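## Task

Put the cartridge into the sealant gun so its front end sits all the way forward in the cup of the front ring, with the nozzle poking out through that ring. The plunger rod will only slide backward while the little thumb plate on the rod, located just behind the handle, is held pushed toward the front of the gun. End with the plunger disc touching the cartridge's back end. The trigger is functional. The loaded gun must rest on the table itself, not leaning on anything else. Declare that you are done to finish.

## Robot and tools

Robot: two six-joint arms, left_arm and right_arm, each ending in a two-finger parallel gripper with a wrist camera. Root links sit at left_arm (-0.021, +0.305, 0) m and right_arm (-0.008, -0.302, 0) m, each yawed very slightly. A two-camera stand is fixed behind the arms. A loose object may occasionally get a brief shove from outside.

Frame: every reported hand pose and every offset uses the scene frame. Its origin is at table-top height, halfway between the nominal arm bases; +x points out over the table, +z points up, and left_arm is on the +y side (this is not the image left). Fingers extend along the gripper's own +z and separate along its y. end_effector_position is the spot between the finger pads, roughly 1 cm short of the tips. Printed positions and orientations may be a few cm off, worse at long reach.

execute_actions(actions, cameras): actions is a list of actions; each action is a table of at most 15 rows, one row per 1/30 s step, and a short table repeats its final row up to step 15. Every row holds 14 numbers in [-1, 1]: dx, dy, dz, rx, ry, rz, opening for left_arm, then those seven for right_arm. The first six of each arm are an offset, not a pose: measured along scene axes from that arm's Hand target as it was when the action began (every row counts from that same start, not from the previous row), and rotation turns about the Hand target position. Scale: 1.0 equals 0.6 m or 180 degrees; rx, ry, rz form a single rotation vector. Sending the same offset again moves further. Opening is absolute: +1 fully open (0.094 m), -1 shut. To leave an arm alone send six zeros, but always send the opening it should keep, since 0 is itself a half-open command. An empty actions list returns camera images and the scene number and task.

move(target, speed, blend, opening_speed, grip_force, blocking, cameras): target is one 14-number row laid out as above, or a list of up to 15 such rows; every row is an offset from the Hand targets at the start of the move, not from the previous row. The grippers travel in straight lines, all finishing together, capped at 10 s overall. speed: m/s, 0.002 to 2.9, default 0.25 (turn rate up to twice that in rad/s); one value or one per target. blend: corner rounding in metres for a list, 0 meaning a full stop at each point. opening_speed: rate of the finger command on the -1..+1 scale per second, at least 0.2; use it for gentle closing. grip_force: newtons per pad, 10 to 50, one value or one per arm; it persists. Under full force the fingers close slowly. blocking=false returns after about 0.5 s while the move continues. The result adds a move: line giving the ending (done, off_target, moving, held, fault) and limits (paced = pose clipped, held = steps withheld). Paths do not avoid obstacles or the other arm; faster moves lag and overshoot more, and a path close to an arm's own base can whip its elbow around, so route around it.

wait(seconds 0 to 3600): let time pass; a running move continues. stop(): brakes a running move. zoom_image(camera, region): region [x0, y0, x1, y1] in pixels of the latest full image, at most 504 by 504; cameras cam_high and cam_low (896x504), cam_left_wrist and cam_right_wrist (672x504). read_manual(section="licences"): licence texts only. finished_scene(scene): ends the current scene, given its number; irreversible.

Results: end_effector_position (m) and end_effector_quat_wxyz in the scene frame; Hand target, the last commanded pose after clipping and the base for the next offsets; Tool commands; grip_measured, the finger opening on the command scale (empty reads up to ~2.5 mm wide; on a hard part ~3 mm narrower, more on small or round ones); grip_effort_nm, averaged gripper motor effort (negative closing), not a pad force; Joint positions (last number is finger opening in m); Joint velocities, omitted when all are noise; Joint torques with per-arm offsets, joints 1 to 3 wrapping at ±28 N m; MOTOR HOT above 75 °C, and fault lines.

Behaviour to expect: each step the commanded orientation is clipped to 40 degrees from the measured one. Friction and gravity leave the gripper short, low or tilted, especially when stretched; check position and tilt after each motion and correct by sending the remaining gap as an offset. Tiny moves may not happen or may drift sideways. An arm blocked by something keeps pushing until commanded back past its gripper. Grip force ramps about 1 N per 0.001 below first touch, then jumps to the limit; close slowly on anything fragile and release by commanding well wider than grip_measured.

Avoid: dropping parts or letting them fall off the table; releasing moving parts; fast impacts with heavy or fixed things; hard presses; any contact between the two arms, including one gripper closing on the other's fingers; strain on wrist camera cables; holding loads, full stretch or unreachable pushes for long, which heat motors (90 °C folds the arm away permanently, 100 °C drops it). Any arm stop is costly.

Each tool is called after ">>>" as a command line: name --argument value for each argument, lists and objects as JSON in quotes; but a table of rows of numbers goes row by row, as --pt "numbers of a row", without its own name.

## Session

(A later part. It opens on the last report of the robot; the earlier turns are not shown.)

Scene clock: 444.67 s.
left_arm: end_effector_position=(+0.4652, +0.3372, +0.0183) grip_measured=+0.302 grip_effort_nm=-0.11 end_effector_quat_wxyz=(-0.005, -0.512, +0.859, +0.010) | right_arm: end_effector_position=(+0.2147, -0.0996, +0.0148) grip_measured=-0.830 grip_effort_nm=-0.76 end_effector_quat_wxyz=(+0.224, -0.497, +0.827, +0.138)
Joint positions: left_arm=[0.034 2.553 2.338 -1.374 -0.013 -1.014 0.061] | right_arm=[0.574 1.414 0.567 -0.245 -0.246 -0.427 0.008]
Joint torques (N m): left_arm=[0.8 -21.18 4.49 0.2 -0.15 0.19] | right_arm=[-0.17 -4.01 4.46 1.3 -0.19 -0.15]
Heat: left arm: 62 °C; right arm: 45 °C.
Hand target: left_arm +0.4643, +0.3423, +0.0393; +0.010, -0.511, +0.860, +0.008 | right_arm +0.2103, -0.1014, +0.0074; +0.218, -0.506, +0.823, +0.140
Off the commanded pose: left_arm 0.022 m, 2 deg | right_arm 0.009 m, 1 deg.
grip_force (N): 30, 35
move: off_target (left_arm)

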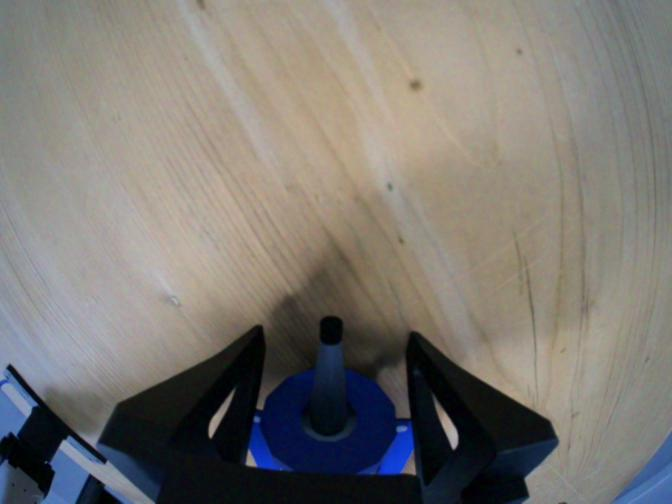

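>>> move --pt "0.007 0.012 0.022 0 0 0.0 0.3 0 0 0.0 0 0 0 -0.95" --pt "0.007 0.012 0.022 0 0 0.0 0.05 0 0 0.0 0 0 0 -0.95" --speed 0.08 --grip_force '[50, 35]' --cameras '["cam_left_wrist","cam_high"]'

>>> zoom_image --camera "cam_left_wrist" --region '[200, 250, 480, 480]'

Scene clock: 447.80 s.
left_arm: end_effector_position=(+0.4659, +0.3444, +0.0446) grip_measured=+0.053 grip_effort_nm=-0.11 end_effector_quat_wxyz=(+0.001, -0.512, +0.859, +0.007) | right_arm: end_effector_position=(+0.2147, -0.0996, +0.0148) grip_measured=-0.830 grip_effort_nm=-0.76 end_effector_quat_wxyz=(+0.224, -0.497, +0.827, +0.138)
Joint positions: left_arm=[0.049 2.553 2.443 -1.465 -0.013 -0.999 0.049] | right_arm=[0.574 1.414 0.567 -0.245 -0.246 -0.427 0.008]
Joint torques (N m): left_arm=[0.77 -16.91 7.27 0.24 -0.15 0.19] | right_arm=[-0.1 -4.21 4.51 1.3 -0.16 -0.14]
Heat: left arm: 63 °C; right arm: 44 °C.
Hand target: left_arm +0.4684, +0.3495, +0.0525; +0.010, -0.511, +0.860, +0.008 | right_arm +0.2103, -0.1014, +0.0074; +0.218, -0.506, +0.823, +0.140
Off the commanded pose: left_arm 0.010 m, 1 deg | right_arm 0.009 m, 1 deg.
grip_force (N): 50, 35
move: done
Images, in order (width x height): cam_high 896x504, cam_left_wrist 672x504.

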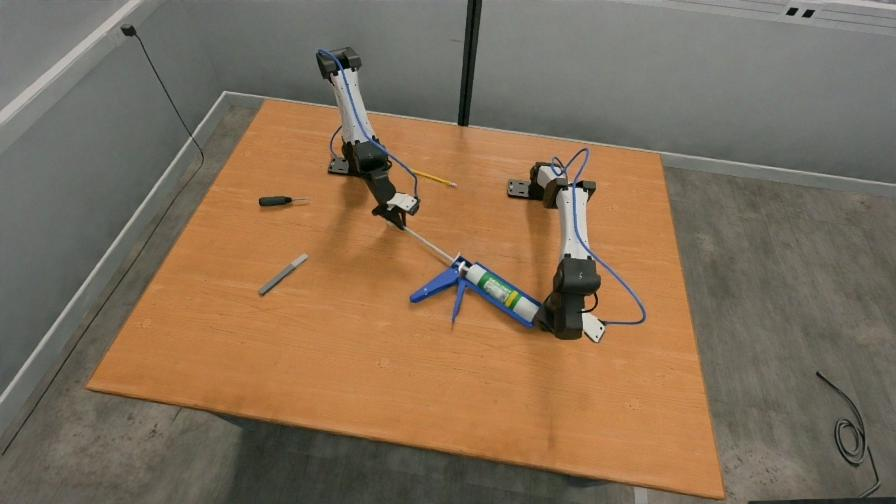

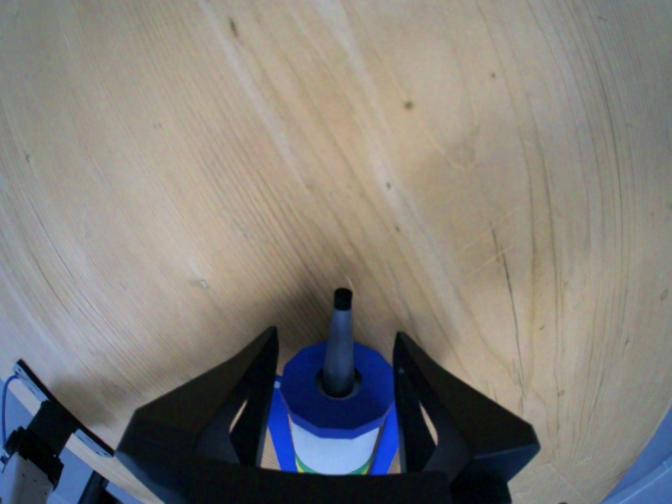

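Scaled by 1.800 from the camera's image (finer frame: 960x720).

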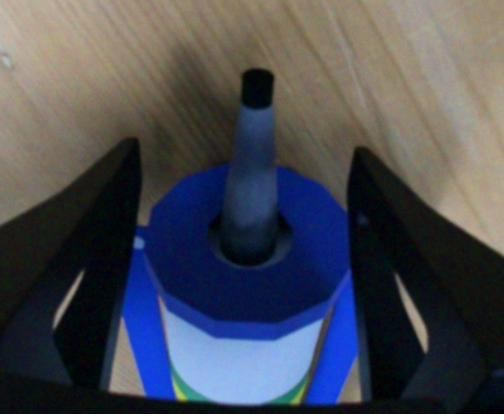

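>>> move --pt "0 0 -0.028 0 0 0.0 0.05 0 0 0.0 0 0 0 -0.95" --speed 0.08 --cameras '["cam_left_wrist"]'

>>> zoom_image --camera "cam_left_wrist" --region '[200, 250, 480, 480]'

Scene clock: 449.83 s.
left_arm: end_effector_position=(+0.4666, +0.3444, +0.0304) grip_measured=+0.052 grip_effort_nm=-0.11 end_effector_quat_wxyz=(-0.001, -0.512, +0.859, +0.008) | right_arm: end_effector_position=(+0.2147, -0.0996, +0.0148) grip_measured=-0.830 grip_effort_nm=-0.76 end_effector_quat_wxyz=(+0.224, -0.497, +0.827, +0.138)
Joint positions: left_arm=[0.049 2.553 2.386 -1.412 -0.013 -0.999 0.049] | right_arm=[0.574 1.414 0.567 -0.245 -0.246 -0.427 0.008]
Joint torques (N m): left_arm=[0.77 -18.07 4.53 0.51 -0.15 0.18] | right_arm=[-0.24 -4.01 4.38 1.21 -0.17 -0.14]
Heat: left arm: 63 °C; right arm: 43 °C.
Hand target: left_arm +0.4685, +0.3495, +0.0357; +0.010, -0.511, +0.860, +0.008 | right_arm +0.2103, -0.1014, +0.0074; +0.218, -0.506, +0.823, +0.140
Off the commanded pose: left_arm 0.008 m, 1 deg | right_arm 0.009 m, 1 deg.
grip_force (N): 50, 35
move: done

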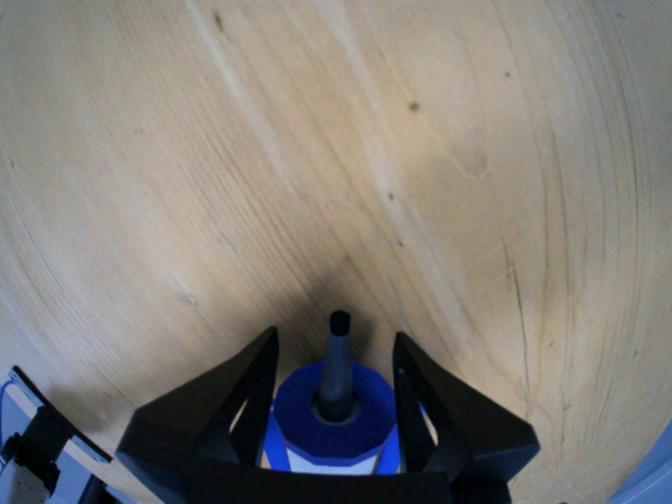

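Scaled by 1.800 from the camera's image (finer frame: 960x720).

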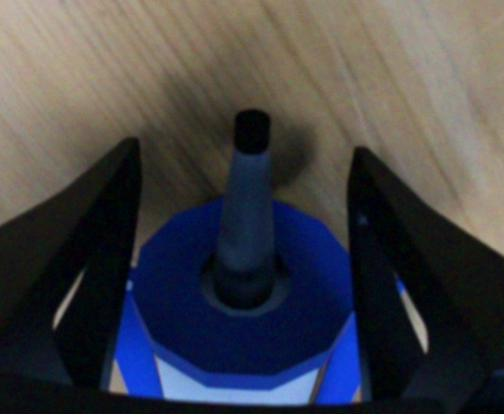

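>>> move --pt "0 0 0 0 0 0.0 0.05 0.0405 0.073 0.0 0 0 0 -0.95" --speed 0.05 --cameras '["cam_left_wrist","cam_right_wrist","cam_high"]'

>>> zoom_image --camera "cam_left_wrist" --region '[200, 250, 480, 480]'

>>> zoom_image --camera "cam_high" --region '[440, 240, 570, 340]'

Scene clock: 452.87 s.
left_arm: end_effector_position=(+0.4713, +0.3553, +0.0305) grip_measured=+0.052 grip_effort_nm=-0.11 end_effector_quat_wxyz=(+0.016, -0.513, +0.858, +0.017) | right_arm: end_effector_position=(+0.2253, -0.0800, +0.0112) grip_measured=-0.830 grip_effort_nm=-0.76 end_effector_quat_wxyz=(+0.198, -0.498, +0.835, +0.126)
Joint positions: left_arm=[0.059 2.553 2.386 -1.389 -0.045 -0.992 0.049] | right_arm=[0.629 1.535 0.687 -0.29 -0.202 -0.381 0.008]
Joint torques (N m): left_arm=[-0.02 -18.17 4.49 0.29 0.18 0.12] | right_arm=[2.66 -1.14 7.53 1.96 -0.21 0.16]
Heat: left arm: 64 °C; right arm: 43 °C.
Hand target: left_arm +0.4685, +0.3495, +0.0357; +0.010, -0.511, +0.860, +0.008 | right_arm +0.2347, -0.0577, +0.0074; +0.218, -0.506, +0.823, +0.140
Off the commanded pose: left_arm 0.008 m, 1 deg | right_arm 0.025 m, 3 deg.
grip_force (N): 50, 35
move: off_target (right_arm)
Images, in order (width x height): cam_high 896x504, cam_left_wrist 672x504, cam_right_wrist 672x504.

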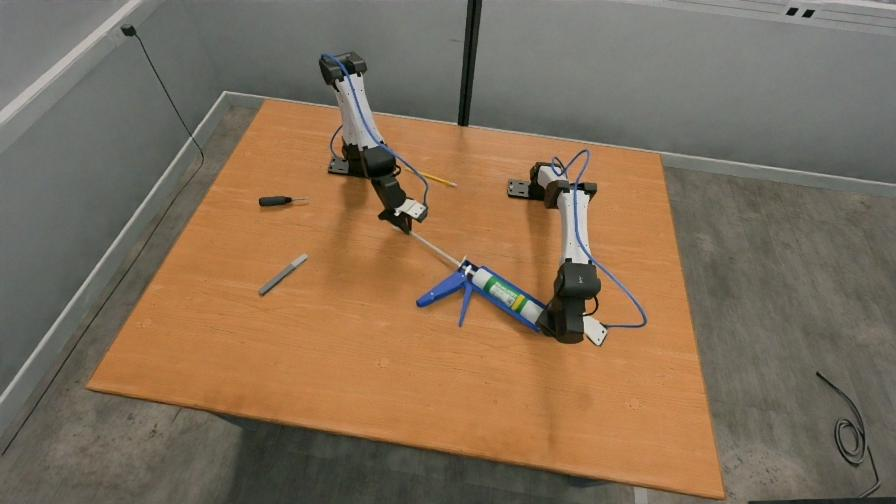

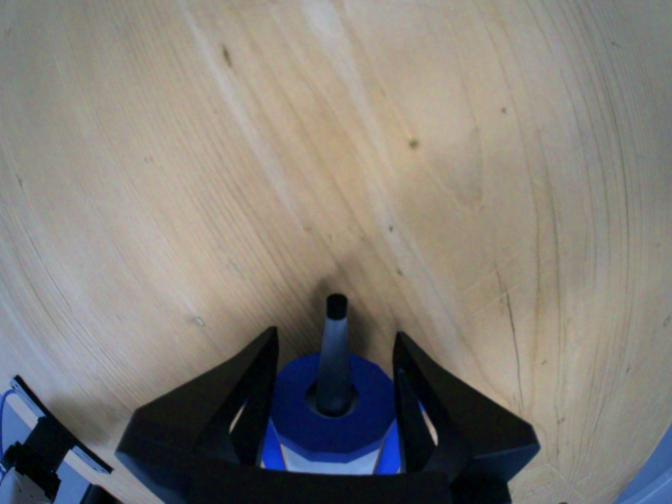

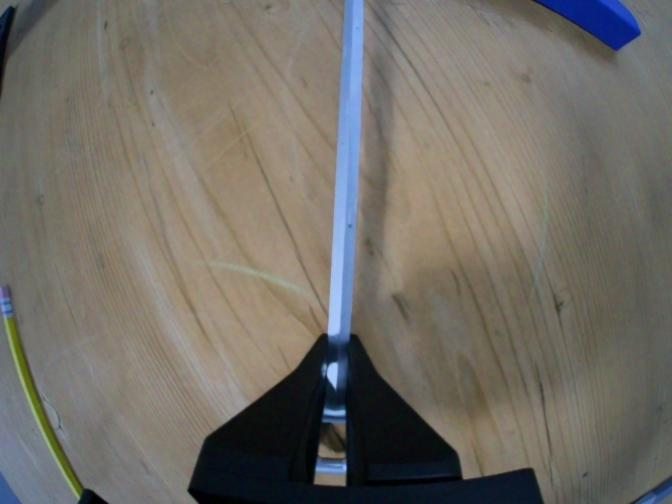

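Scaled by 1.800 from the camera's image (finer frame: 960x720).

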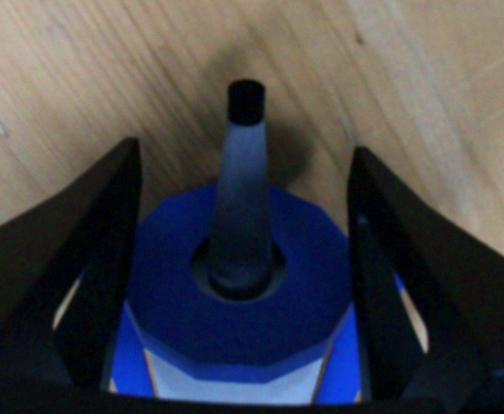

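Scaled by 3.877 from the camera's image (finer frame: 1280x720).

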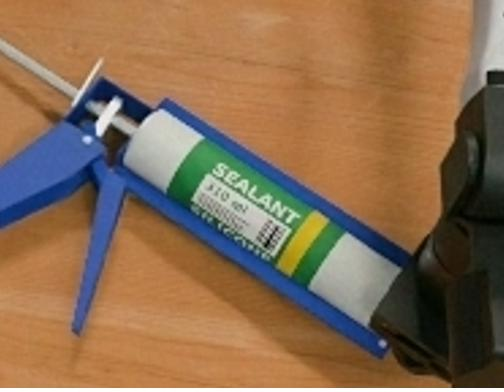

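>>> move --pt "-0.012 -0.022 0 0 0 0.0 0.05 0.0155 0.029 0.0 0 0 0 -0.95" --speed 0.05 --cameras '["cam_left_wrist","cam_right_wrist","cam_high"]'

>>> zoom_image --camera "cam_left_wrist" --region '[200, 250, 480, 480]'

>>> zoom_image --camera "cam_high" --region '[440, 240, 570, 340]'

Scene clock: 454.90 s.
left_arm: end_effector_position=(+0.4706, +0.3567, +0.0297) grip_measured=+0.052 grip_effort_nm=-0.11 end_effector_quat_wxyz=(+0.030, -0.512, +0.858, +0.021) | right_arm: end_effector_position=(+0.2258, -0.0787, +0.0108) grip_measured=-0.830 grip_effort_nm=-0.76 end_effector_quat_wxyz=(+0.172, -0.501, +0.841, +0.109)
Joint positions: left_arm=[0.055 2.51 2.301 -1.325 -0.064 -0.993 0.049] | right_arm=[0.65 1.573 0.753 -0.374 -0.168 -0.371 0.008]
Joint torques (N m): left_arm=[-1.7 -18.76 3.7 0.07 0.38 -0.1] | right_arm=[3.32 -0.77 7.6 2.5 -0.51 0.34]
Heat: left arm: 64 °C; right arm: 42 °C.
Hand target: left_arm +0.4612, +0.3364, +0.0357; +0.010, -0.511, +0.860, +0.008 | right_arm +0.2439, -0.0404, +0.0073; +0.218, -0.506, +0.823, +0.140
Off the commanded pose: left_arm 0.023 m, 3 deg | right_arm 0.043 m, 7 deg.
grip_force (N): 50, 35
move: off_target (left_arm, right_arm)
Images, in order (width x height): cam_high 896x504, cam_left_wrist 672x504, cam_right_wrist 672x504.

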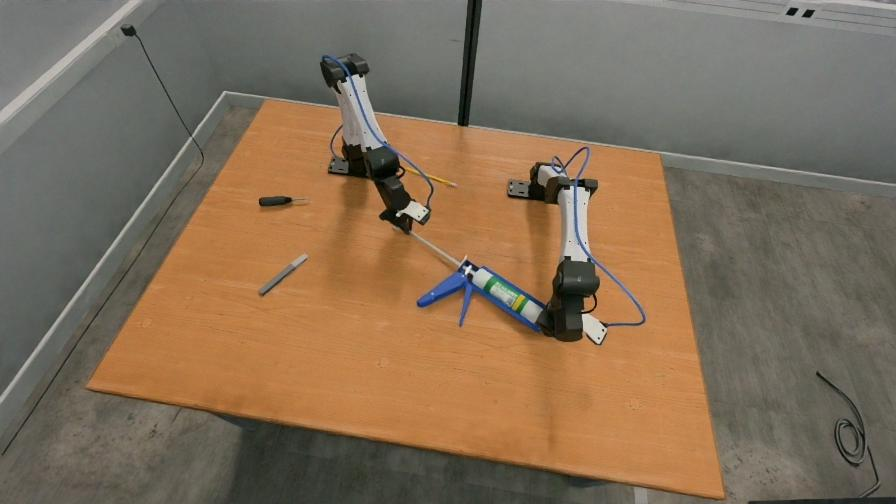

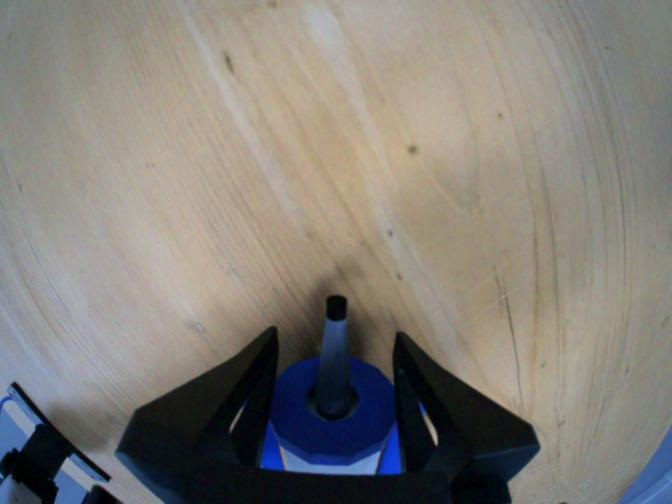

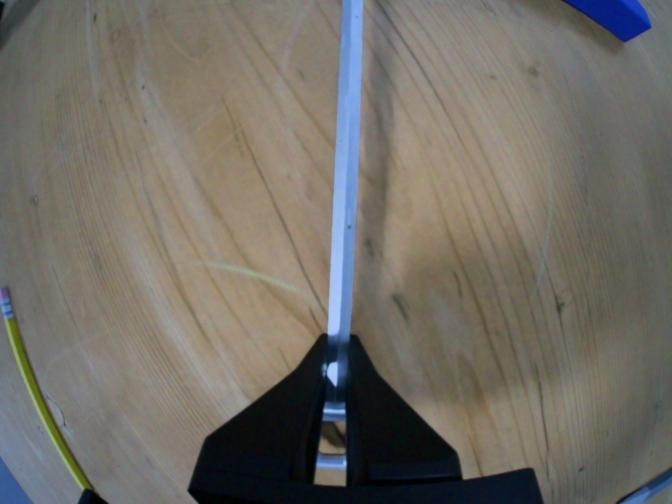

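Scaled by 1.800 from the camera's image (finer frame: 960x720).

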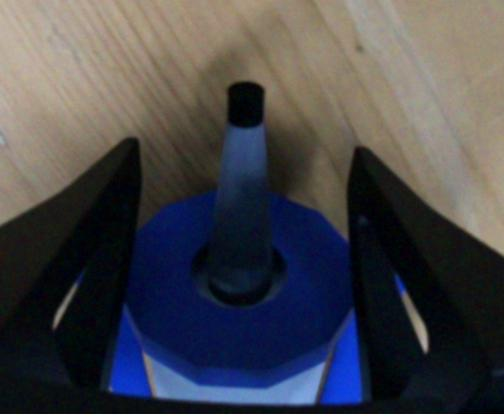

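Scaled by 3.877 from the camera's image (finer frame: 1280x720).

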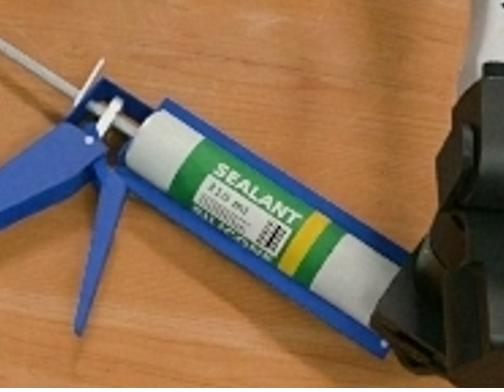

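>>> move --pt "0.02 0.037 0 0 0 0.0 0.05 -0.03 -0.058 0.0 0 0 0 -0.95" --pt "0.02 0.037 0.15 0 0 0.0 0.05 -0.03 -0.058 0.0 0 0 0 -0.3" --pt "-0.08 -0.14 0.27 0 0 0.0 0.05 -0.0242 -0.0484 0.15 0 0 0 -0.3" --speed 0.15 --cameras '["cam_left_wrist","cam_right_wrist","cam_high"]'

>>> zoom_image --camera "cam_left_wrist" --region '[240, 200, 440, 420]'

>>> zoom_image --camera "cam_high" --region '[440, 240, 570, 340]'

Scene clock: 462.03 s.
left_arm: end_effector_position=(+0.4196, +0.2536, +0.1845) grip_measured=+0.052 grip_effort_nm=-0.11 end_effector_quat_wxyz=(+0.077, -0.503, +0.860, -0.042) | right_arm: end_effector_position=(+0.2232, -0.0775, +0.0784) grip_measured=-0.302 grip_effort_nm=0.10 end_effector_quat_wxyz=(+0.194, -0.502, +0.832, +0.135)
Joint positions: left_arm=[-0.154 2.163 2.314 -1.548 -0.027 -1.183 0.049] | right_arm=[0.628 1.41 0.873 -0.607 -0.223 -0.388 0.033]
Joint torques (N m): left_arm=[-0.06 -16.72 4.37 0.64 -0.06 -0.02] | right_arm=[0.77 -7.82 9.73 0.94 -0.13 0.06]
Heat: left arm: 65 °C; right arm: 42 °C.
Hand target: left_arm +0.4133, +0.2524, +0.1977; +0.010, -0.511, +0.860, +0.008 | right_arm +0.2294, -0.0694, +0.0974; +0.218, -0.506, +0.823, +0.140
Off the commanded pose: left_arm 0.015 m, 10 deg | right_arm 0.021 m, 3 deg.
joint sent to its limit (left arm) — joint 4 (wrist pitch), lower limit. The joint targets are off in orientation, not in position.
grip_force (N): 50, 35
move: off_target (left_arm, right_arm)
Images, in order (width x height): cam_high 896x504, cam_left_wrist 672x504, cam_right_wrist 672x504.

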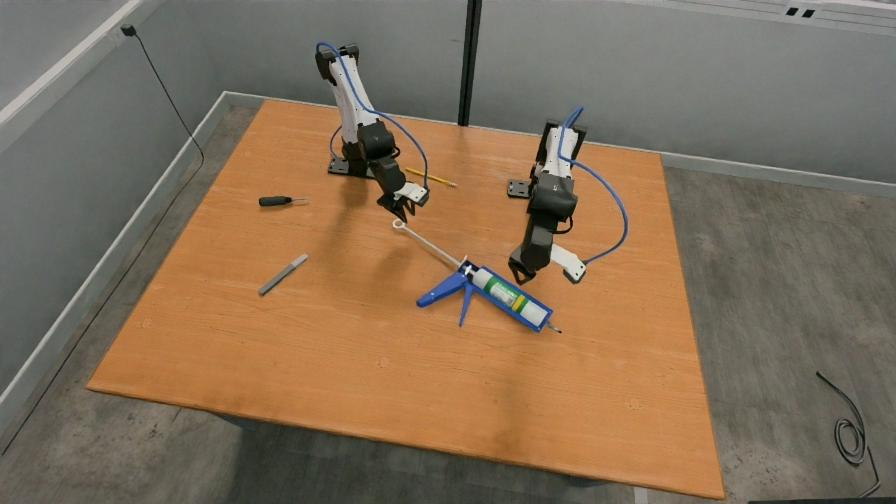

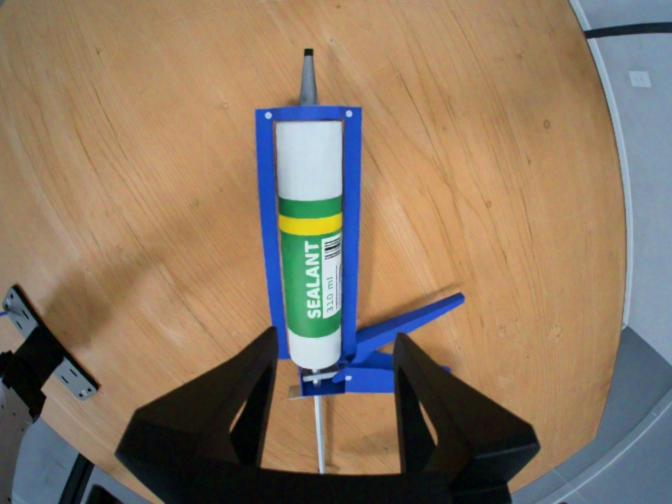

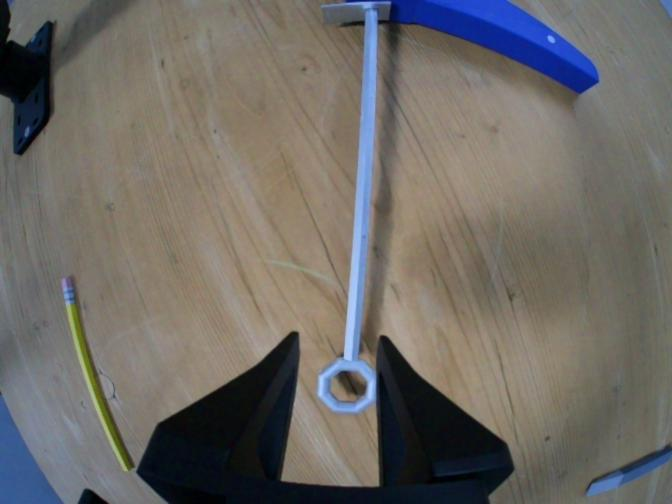

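Scaled by 2.291 from the camera's image (finer frame: 960x720).

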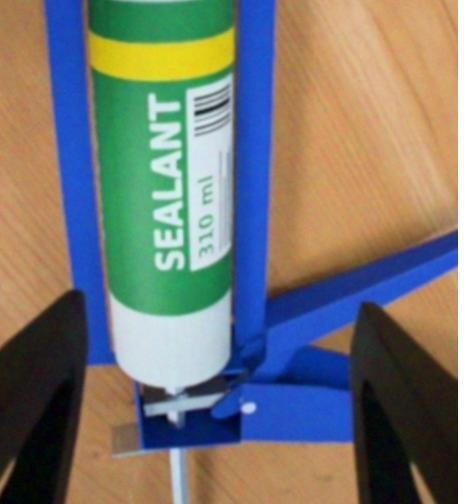

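Scaled by 3.877 from the camera's image (finer frame: 1280x720).

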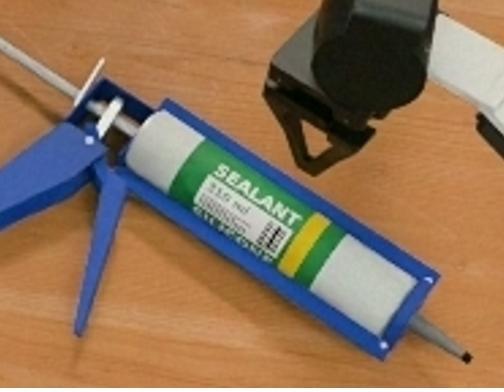

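>>> move --pt "-0.15 0.28 0.12 0 0 0.0 0.05 0 0 0 0 0 0 -0.3" --pt "-0.15 0.28 0.12 0 0 0.0 0.05 0.184 0.282 0.02 0 0 0 -0.3" --speed 0.25 --cameras '["cam_right_wrist","cam_left_wrist"]'

>>> zoom_image --camera "cam_right_wrist" --region '[220, 150, 480, 350]'

Scene clock: 468.70 s.
left_arm: end_effector_position=(+0.3305, +0.4191, +0.2635) grip_measured=+0.052 grip_effort_nm=-0.11 end_effector_quat_wxyz=(+0.153, -0.506, +0.848, -0.030) | right_arm: end_effector_position=(+0.3358, +0.0939, +0.1083) grip_measured=-0.302 grip_effort_nm=0.10 end_effector_quat_wxyz=(+0.215, -0.509, +0.821, +0.143)
Joint positions: left_arm=[0.282 1.783 2.075 -1.549 -0.01 -0.765 0.049] | right_arm=[0.778 2.106 1.8 -0.768 -0.167 -0.266 0.033]
Joint torques (N m): left_arm=[0.72 -11.52 4.27 0.98 -0.11 0.21] | right_arm=[0.58 -11.04 10.13 1.03 0.11 0.2]
Heat: left arm: 65 °C; right arm: 43 °C.
Hand target: left_arm +0.3233, +0.4204, +0.2695; +0.010, -0.511, +0.860, +0.008 | right_arm +0.3398, +0.0999, +0.1094; +0.218, -0.506, +0.823, +0.140
Off the commanded pose: left_arm 0.010 m, 17 deg | right_arm 0.007 m, 1 deg.
joint sent to its limit (left arm) — joint 4 (wrist pitch), lower limit. The joint targets are off in orientation, not in position.
grip_force (N): 50, 35
move: off_target (left_arm)
Images, in order (width x height): cam_left_wrist 672x504, cam_right_wrist 672x504.

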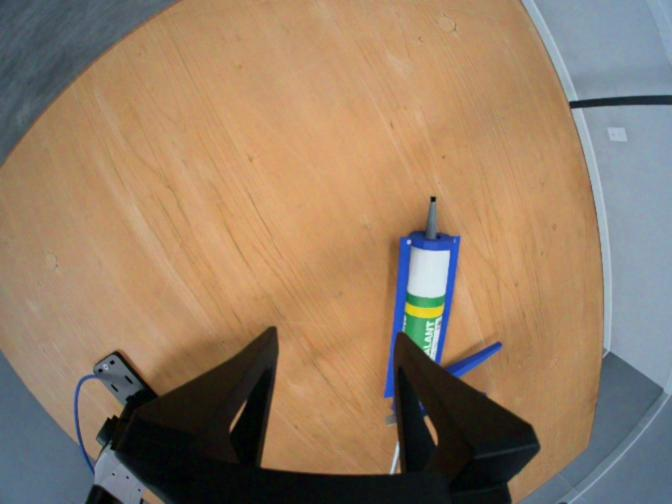

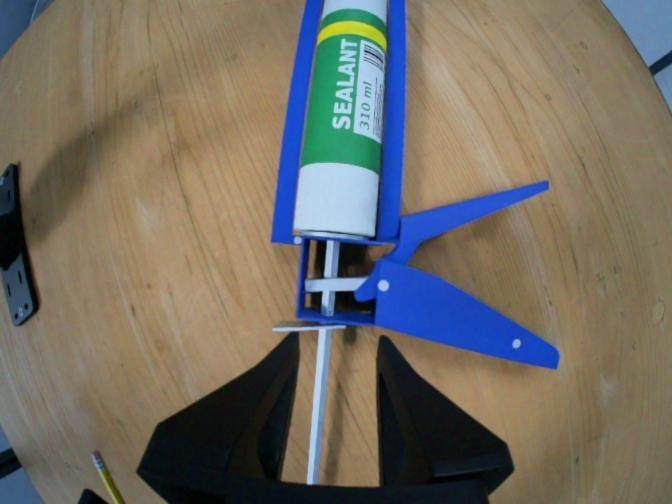

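Scaled by 1.938 from the camera's image (finer frame: 960x720).

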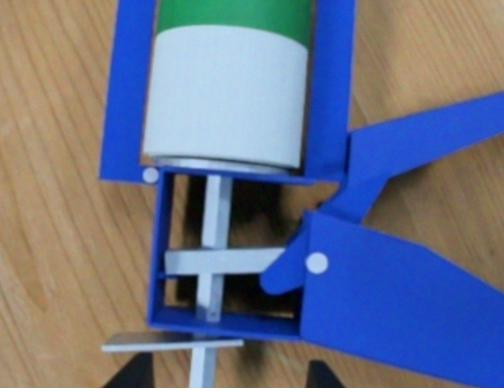

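>>> move --pt "0 0 0 0 0 0.0 0.05 0.1025 0.0005 0.03 -0.0627 0.1735 -0.4815 1" --pt "0 0 0 0 0 0.0 0.05 0.1025 0.0005 -0.02 -0.0627 0.1735 -0.4815 1" --speed 0.25 --grip_force '[50, 50]' --cameras '["cam_right_wrist","cam_high"]'

Scene clock: 481.83 s.
left_arm: end_effector_position=(+0.3305, +0.4191, +0.2635) grip_measured=+0.052 grip_effort_nm=-0.11 end_effector_quat_wxyz=(+0.153, -0.506, +0.848, -0.030) | right_arm: end_effector_position=(+0.3931, +0.0953, +0.0996) grip_measured=+0.998 grip_effort_nm=0.10 end_effector_quat_wxyz=(+0.092, +0.211, +0.964, +0.131)
Joint positions: left_arm=[0.282 1.783 2.075 -1.549 -0.01 -0.765 0.049] | right_arm=[0.762 2.664 2.833 -1.418 0.012 1.212 0.094]
Joint torques (N m): left_arm=[0.72 -11.52 4.27 0.98 -0.11 0.21] | right_arm=[-0.69 -13.76 8.9 0.95 0.02 0.18]
Heat: left arm: 63 °C; right arm: 45 °C.
Hand target: left_arm +0.3233, +0.4204, +0.2695; +0.010, -0.511, +0.860, +0.008 | right_arm +0.4014, +0.1001, +0.0975; +0.000, +0.223, +0.975, +0.000
Off the commanded pose: left_arm 0.009 m, 17 deg | right_arm 0.010 m, 18 deg.
elbow stopped short (right arm): the move would have taken joint 3 (elbow) straighter than the controller allows.
joint sent to its limit (left arm) — joint 4 (wrist pitch), lower limit. The joint targets are off in orientation, not in position.
move: off_target (right_arm)
Images, in order (width x height): cam_high 896x504, cam_right_wrist 672x504.

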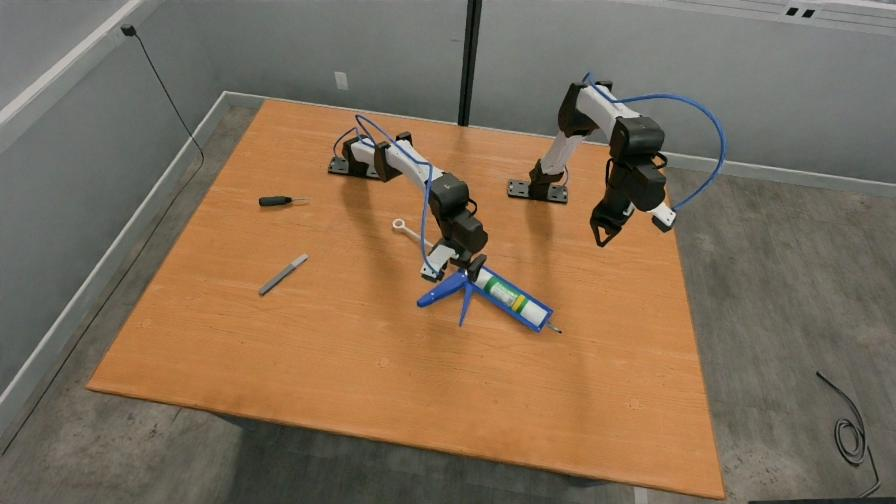

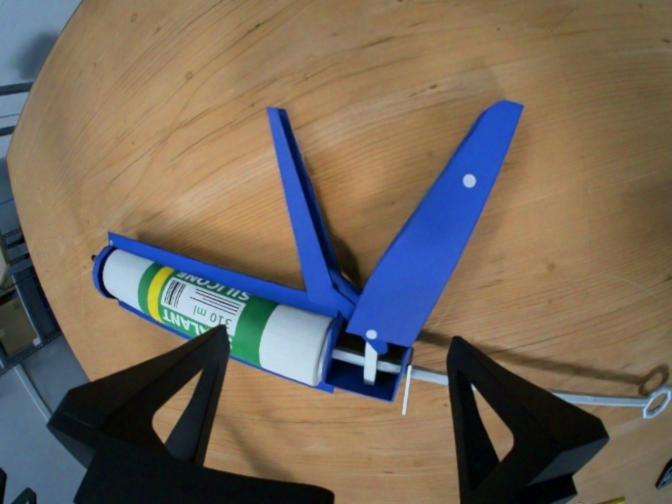

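>>> move --pt "0 0 0 0 0 0.0 1 -0.2 -0.35 0.15 0 0 0 0" --pt "0.136 -0.509 -0.18 -0.0039 0.0082 -0.4842 1 -0.35 -0.5 0.15 0 0 0 0" --speed 0.3 --blend '[0.05,0]' --cameras '["cam_left_wrist","cam_high"]'

Scene clock: 489.17 s.
left_arm: end_effector_position=(+0.4029, +0.1185, +0.1657) grip_measured=+0.998 grip_effort_nm=0.07 end_effector_quat_wxyz=(+0.080, +0.214, +0.973, -0.014) | right_arm: end_effector_position=(+0.1963, -0.1958, +0.1861) grip_measured=+0.002 grip_effort_nm=-0.10 end_effector_quat_wxyz=(+0.009, +0.225, +0.974, +0.006)
Joint positions: left_arm=[-0.443 2.264 2.405 -1.549 -0.005 0.017 0.094] | right_arm=[0.457 1.417 1.416 -1.548 0.001 0.932 0.047]
Joint torques (N m): left_arm=[-0.05 -11.99 7.19 0.69 0.1 0.23] | right_arm=[-0.68 -7.17 4.78 0.12 0.09 -0.02]
Heat: left arm: 61 °C; right arm: 45 °C.
Hand target: left_arm +0.4049, +0.1149, +0.1615; +0.000, +0.223, +0.975, +0.000 | right_arm +0.1914, -0.1999, +0.1875; +0.000, +0.223, +0.975, +0.000
Off the commanded pose: left_arm 0.006 m, 9 deg | right_arm 0.006 m, 1 deg.
joint sent to its limit (left arm) — joint 4 (wrist pitch), lower limit. The joint targets are off in orientation, not in position.
joint sent to its limit (right arm) — joint 4 (wrist pitch), lower limit. The joint targets still meet the commanded pose.
move: off_target (left_arm); blend cut to 0 m at target 1
Images, in order (width x height): cam_high 896x504, cam_left_wrist 672x504.

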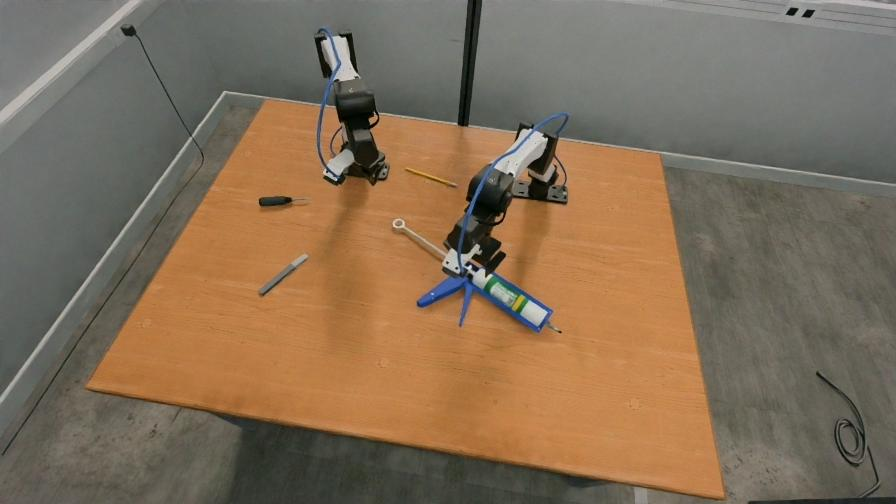

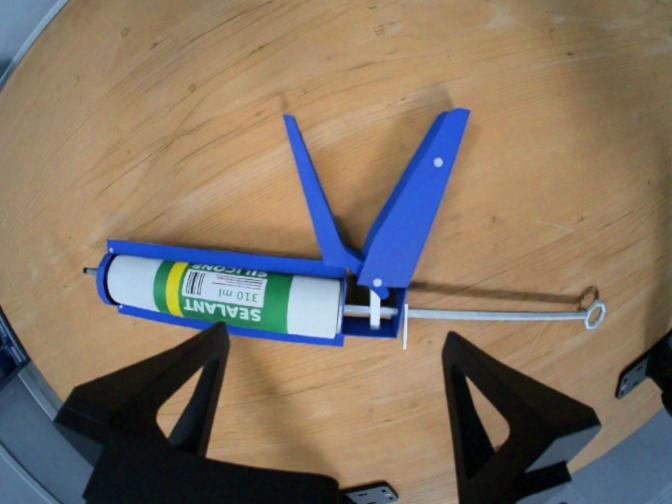

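>>> move --pt "-0.003 -0.037 -0.186 0 0 0.008 1 0 0 0 0 0 0 0" --speed 0.15 --cameras '["cam_left_wrist"]'

Scene clock: 494.97 s.
left_arm: end_effector_position=(+0.4007, +0.0984, +0.0587) grip_measured=+0.998 grip_effort_nm=0.07 end_effector_quat_wxyz=(+0.001, +0.213, +0.977, +0.002) | right_arm: end_effector_position=(+0.1963, -0.1958, +0.1861) grip_measured=+0.002 grip_effort_nm=-0.10 end_effector_quat_wxyz=(+0.009, +0.225, +0.974, +0.006)
Joint positions: left_arm=[-0.485 2.418 2.25 -1.403 -0.005 -0.027 0.094] | right_arm=[0.457 1.417 1.416 -1.548 0.001 0.932 0.047]
Joint torques (N m): left_arm=[-0.24 -13.37 6.32 0.55 0.09 -0.01] | right_arm=[-0.64 -7.35 4.67 0.17 0.12 0.03]
Heat: left arm: 60 °C; right arm: 45 °C.
Hand target: left_arm +0.4030, +0.0928, +0.0500; +0.000, +0.210, +0.978, +0.000 | right_arm +0.1914, -0.1999, +0.1875; +0.000, +0.223, +0.975, +0.000
Off the commanded pose: left_arm 0.011 m, 0 deg | right_arm 0.006 m, 1 deg.
joint sent to its limit (right arm) — joint 4 (wrist pitch), lower limit. The joint targets still meet the commanded pose.
move: off_target (left_arm)

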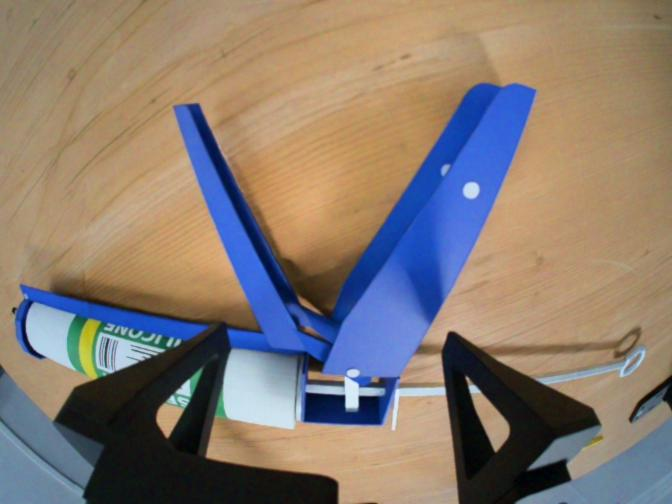

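>>> move --pt "0.0033 -0.0062 -0.02 0 0 0.0 1 0 0 0 0 0 0 0" --speed 0.08 --cameras '["cam_left_wrist"]'

Scene clock: 501.37 s.
left_arm: end_effector_position=(+0.4060, +0.0937, +0.0508) grip_measured=+0.998 grip_effort_nm=0.07 end_effector_quat_wxyz=(+0.008, +0.213, +0.977, +0.000) | right_arm: end_effector_position=(+0.1963, -0.1958, +0.1861) grip_measured=+0.002 grip_effort_nm=-0.10 end_effector_quat_wxyz=(+0.009, +0.225, +0.974, +0.006)
Joint positions: left_arm=[-0.488 2.435 2.25 -1.371 -0.005 -0.033 0.094] | right_arm=[0.457 1.417 1.416 -1.548 0.001 0.932 0.047]
Joint torques (N m): left_arm=[-0.36 -13.27 5.11 0.62 0.09 -0.02] | right_arm=[-0.68 -7.25 4.72 0.15 0.13 -0.04]
Heat: left arm: 61 °C; right arm: 44 °C.
Hand target: left_arm +0.4051, +0.0890, +0.0380; +0.000, +0.210, +0.978, +0.000 | right_arm +0.1914, -0.1999, +0.1875; +0.000, +0.223, +0.975, +0.000
Off the commanded pose: left_arm 0.014 m, 1 deg | right_arm 0.006 m, 1 deg.
joint sent to its limit (right arm) — joint 4 (wrist pitch), lower limit. The joint targets still meet the commanded pose.
move: off_target (left_arm)

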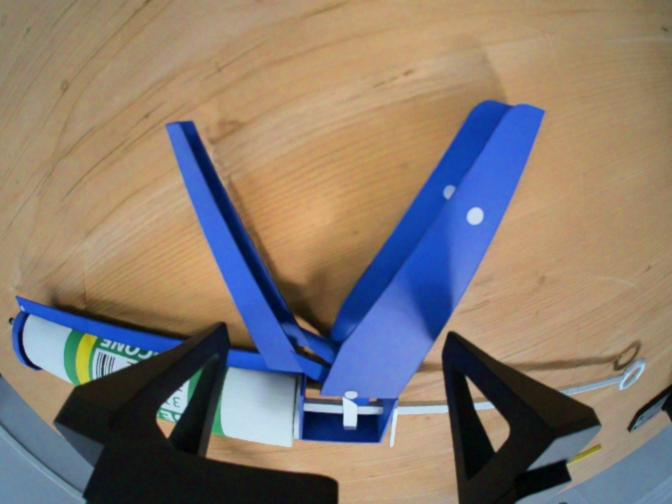

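>>> move --pt "-0.002 -0.0045 -0.03 0 0 0.0 1 0 0 0 0 0 0 0" --speed 0.08 --cameras '["cam_left_wrist"]'

Scene clock: 503.60 s.
left_arm: end_effector_position=(+0.4046, +0.0905, +0.0340) grip_measured=+0.998 grip_effort_nm=0.07 end_effector_quat_wxyz=(+0.007, +0.212, +0.977, +0.001) | right_arm: end_effector_position=(+0.1963, -0.1958, +0.1861) grip_measured=+0.002 grip_effort_nm=-0.10 end_effector_quat_wxyz=(+0.009, +0.225, +0.974, +0.006)
Joint positions: left_arm=[-0.496 2.438 2.189 -1.309 -0.005 -0.041 0.094] | right_arm=[0.457 1.417 1.416 -1.548 0.001 0.932 0.047]
Joint torques (N m): left_arm=[-0.27 -13.41 4.62 0.7 0.08 0] | right_arm=[-0.75 -7.28 4.67 0.17 0.09 -0.03]
Heat: left arm: 61 °C; right arm: 44 °C.
Hand target: left_arm +0.4039, +0.0864, +0.0200; +0.000, +0.210, +0.978, +0.000 | right_arm +0.1914, -0.1999, +0.1875; +0.000, +0.223, +0.975, +0.000
Off the commanded pose: left_arm 0.015 m, 1 deg | right_arm 0.006 m, 1 deg.
joint sent to its limit (right arm) — joint 4 (wrist pitch), lower limit. The joint targets still meet the commanded pose.
move: off_target (left_arm)

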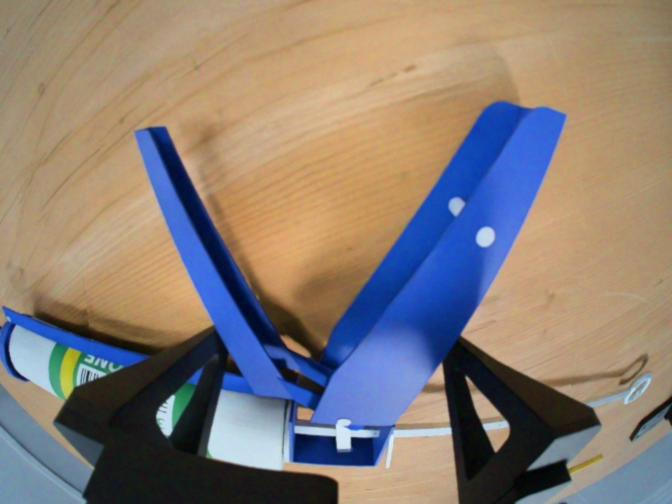

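>>> move --pt "0 0 0 0 0 0.0 0.5 0 0 0 0 0 0 0" --opening_speed 0.3 --grip_force '[25, 50]' --cameras '["cam_left_wrist"]'

Scene clock: 506.90 s.
left_arm: end_effector_position=(+0.4129, +0.0867, +0.0338) grip_measured=+0.505 grip_effort_nm=-0.31 end_effector_quat_wxyz=(+0.024, +0.212, +0.977, -0.003) | right_arm: end_effector_position=(+0.1963, -0.1958, +0.1861) grip_measured=+0.002 grip_effort_nm=-0.10 end_effector_quat_wxyz=(+0.009, +0.225, +0.974, +0.006)
Joint positions: left_arm=[-0.496 2.439 2.189 -1.272 -0.006 -0.041 0.071] | right_arm=[0.457 1.417 1.416 -1.548 0.001 0.932 0.047]
Joint torques (N m): left_arm=[-0.27 -13.6 4.89 0.32 0.1 0] | right_arm=[-0.51 -7.24 4.53 0.14 0.11 -0.01]
Heat: left arm: 61 °C; right arm: 44 °C.
Hand target: left_arm +0.4039, +0.0864, +0.0200; +0.000, +0.211, +0.978, +0.000 | right_arm +0.1914, -0.1999, +0.1875; +0.000, +0.223, +0.975, +0.000
Off the commanded pose: left_arm 0.017 m, 3 deg | right_arm 0.006 m, 1 deg.
joint sent to its limit (right arm) — joint 4 (wrist pitch), lower limit. The joint targets still meet the commanded pose.
grip_force (N): 25, 50
move: done

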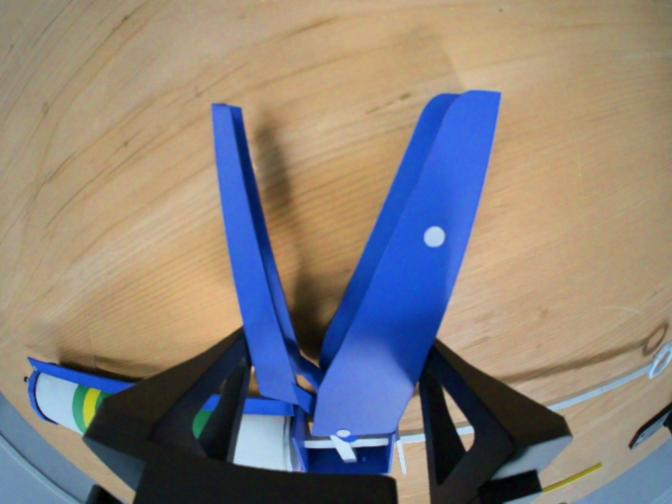

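>>> move --pt "0 0 0 0 0 0.0 0.3 0 0 0 0 0 0 0" --opening_speed 0.3 --cameras '["cam_left_wrist"]'

>>> zoom_image --camera "cam_left_wrist" --region '[220, 380, 440, 490]'

Scene clock: 508.97 s.
left_arm: end_effector_position=(+0.4137, +0.0858, +0.0338) grip_measured=+0.307 grip_effort_nm=-0.38 end_effector_quat_wxyz=(+0.026, +0.212, +0.977, -0.005) | right_arm: end_effector_position=(+0.1963, -0.1958, +0.1861) grip_measured=+0.002 grip_effort_nm=-0.10 end_effector_quat_wxyz=(+0.009, +0.225, +0.974, +0.006)
Joint positions: left_arm=[-0.496 2.439 2.189 -1.267 -0.004 -0.041 0.061] | right_arm=[0.457 1.417 1.416 -1.548 0.001 0.932 0.047]
Joint torques (N m): left_arm=[-0.28 -13.76 4.92 0.23 0.07 0.01] | right_arm=[-0.68 -7.41 4.72 0.16 0.12 -0.03]
Heat: left arm: 61 °C; right arm: 44 °C.
Hand target: left_arm +0.4040, +0.0864, +0.0200; +0.000, +0.211, +0.978, +0.000 | right_arm +0.1914, -0.1999, +0.1875; +0.000, +0.223, +0.975, +0.000
Off the commanded pose: left_arm 0.017 m, 3 deg | right_arm 0.006 m, 1 deg.
joint sent to its limit (right arm) — joint 4 (wrist pitch), lower limit. The joint targets still meet the commanded pose.
grip_force (N): 25, 50
move: done

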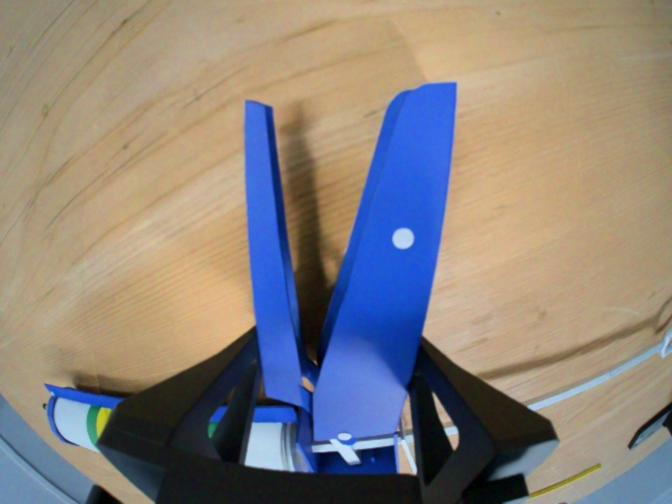

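Scaled by 2.291 from the camera's image (finer frame: 960x720).

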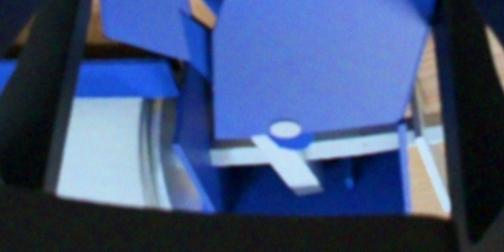

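>>> move --pt "0 0 0 0 0 0.0 1 0 0 0 0 0 0 0" --opening_speed 0.6 --cameras '["cam_left_wrist"]'

>>> zoom_image --camera "cam_left_wrist" --region '[180, 360, 440, 490]'

Scene clock: 511.40 s.
left_arm: end_effector_position=(+0.4081, +0.0897, +0.0332) grip_measured=+0.998 grip_effort_nm=0.07 end_effector_quat_wxyz=(+0.013, +0.212, +0.977, +0.001) | right_arm: end_effector_position=(+0.1963, -0.1958, +0.1861) grip_measured=+0.002 grip_effort_nm=-0.10 end_effector_quat_wxyz=(+0.009, +0.225, +0.974, +0.006)
Joint positions: left_arm=[-0.496 2.44 2.189 -1.294 -0.009 -0.042 0.094] | right_arm=[0.457 1.417 1.416 -1.548 0.001 0.932 0.047]
Joint torques (N m): left_arm=[-0.27 -13.64 4.72 0.57 0.13 0.01] | right_arm=[-0.75 -7.2 4.77 0.15 0.12 0]
Heat: left arm: 62 °C; right arm: 44 °C.
Hand target: left_arm +0.4039, +0.0864, +0.0200; +0.000, +0.210, +0.978, +0.000 | right_arm +0.1914, -0.1999, +0.1875; +0.000, +0.223, +0.975, +0.000
Off the commanded pose: left_arm 0.014 m, 2 deg | right_arm 0.006 m, 1 deg.
joint sent to its limit (right arm) — joint 4 (wrist pitch), lower limit. The joint targets still meet the commanded pose.
grip_force (N): 25, 50
move: done

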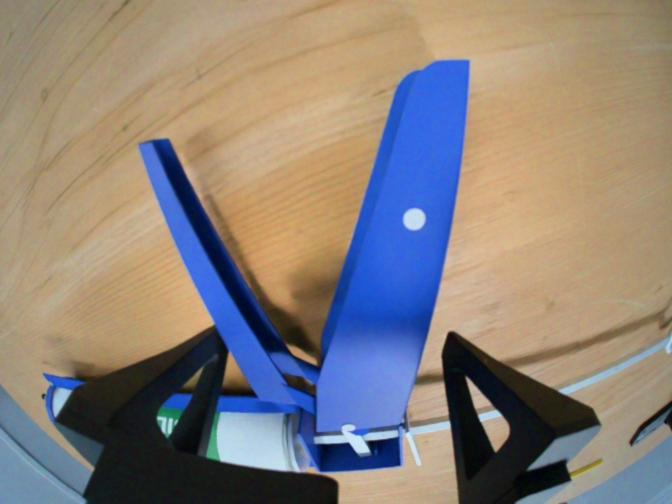

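Scaled by 1.938 from the camera's image (finer frame: 960x720).

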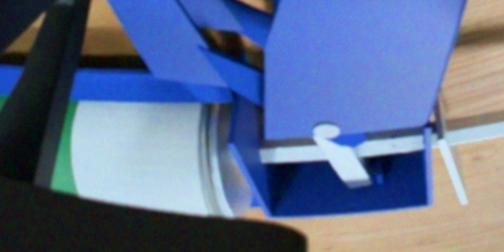

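>>> move --pt "0 0 0 0 0 0.0 0.3 0 0 0 0 0 0 0" --opening_speed 0.4 --cameras '["cam_left_wrist"]'

>>> zoom_image --camera "cam_left_wrist" --region '[180, 360, 440, 490]'

Scene clock: 515.17 s.
left_arm: end_effector_position=(+0.4123, +0.0892, +0.0332) grip_measured=+0.426 grip_effort_nm=-0.48 end_effector_quat_wxyz=(+0.022, +0.213, +0.977, +0.003) | right_arm: end_effector_position=(+0.1963, -0.1958, +0.1861) grip_measured=+0.002 grip_effort_nm=-0.10 end_effector_quat_wxyz=(+0.009, +0.225, +0.974, +0.006)
Joint positions: left_arm=[-0.496 2.44 2.189 -1.278 -0.018 -0.039 0.067] | right_arm=[0.457 1.417 1.416 -1.548 0.001 0.932 0.047]
Joint torques (N m): left_arm=[-0.32 -13.67 4.88 0.38 0.22 -0.03] | right_arm=[-0.75 -7.28 4.67 0.19 0.12 -0.01]
Heat: left arm: 62 °C; right arm: 44 °C.
Hand target: left_arm +0.4039, +0.0864, +0.0199; +0.000, +0.210, +0.978, +0.000 | right_arm +0.1914, -0.1999, +0.1875; +0.000, +0.223, +0.975, +0.000
Off the commanded pose: left_arm 0.016 m, 3 deg | right_arm 0.006 m, 1 deg.
joint sent to its limit (right arm) — joint 4 (wrist pitch), lower limit. The joint targets still meet the commanded pose.
grip_force (N): 25, 50
move: done

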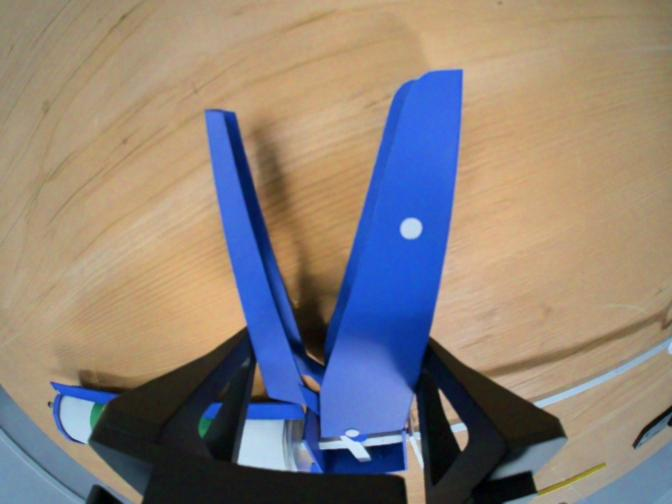

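Scaled by 1.938 from the camera's image (finer frame: 960x720).

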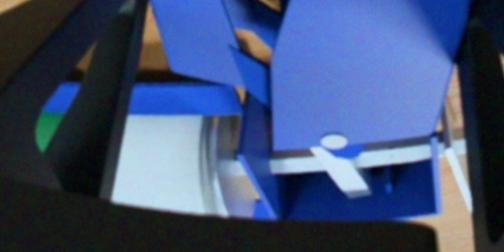

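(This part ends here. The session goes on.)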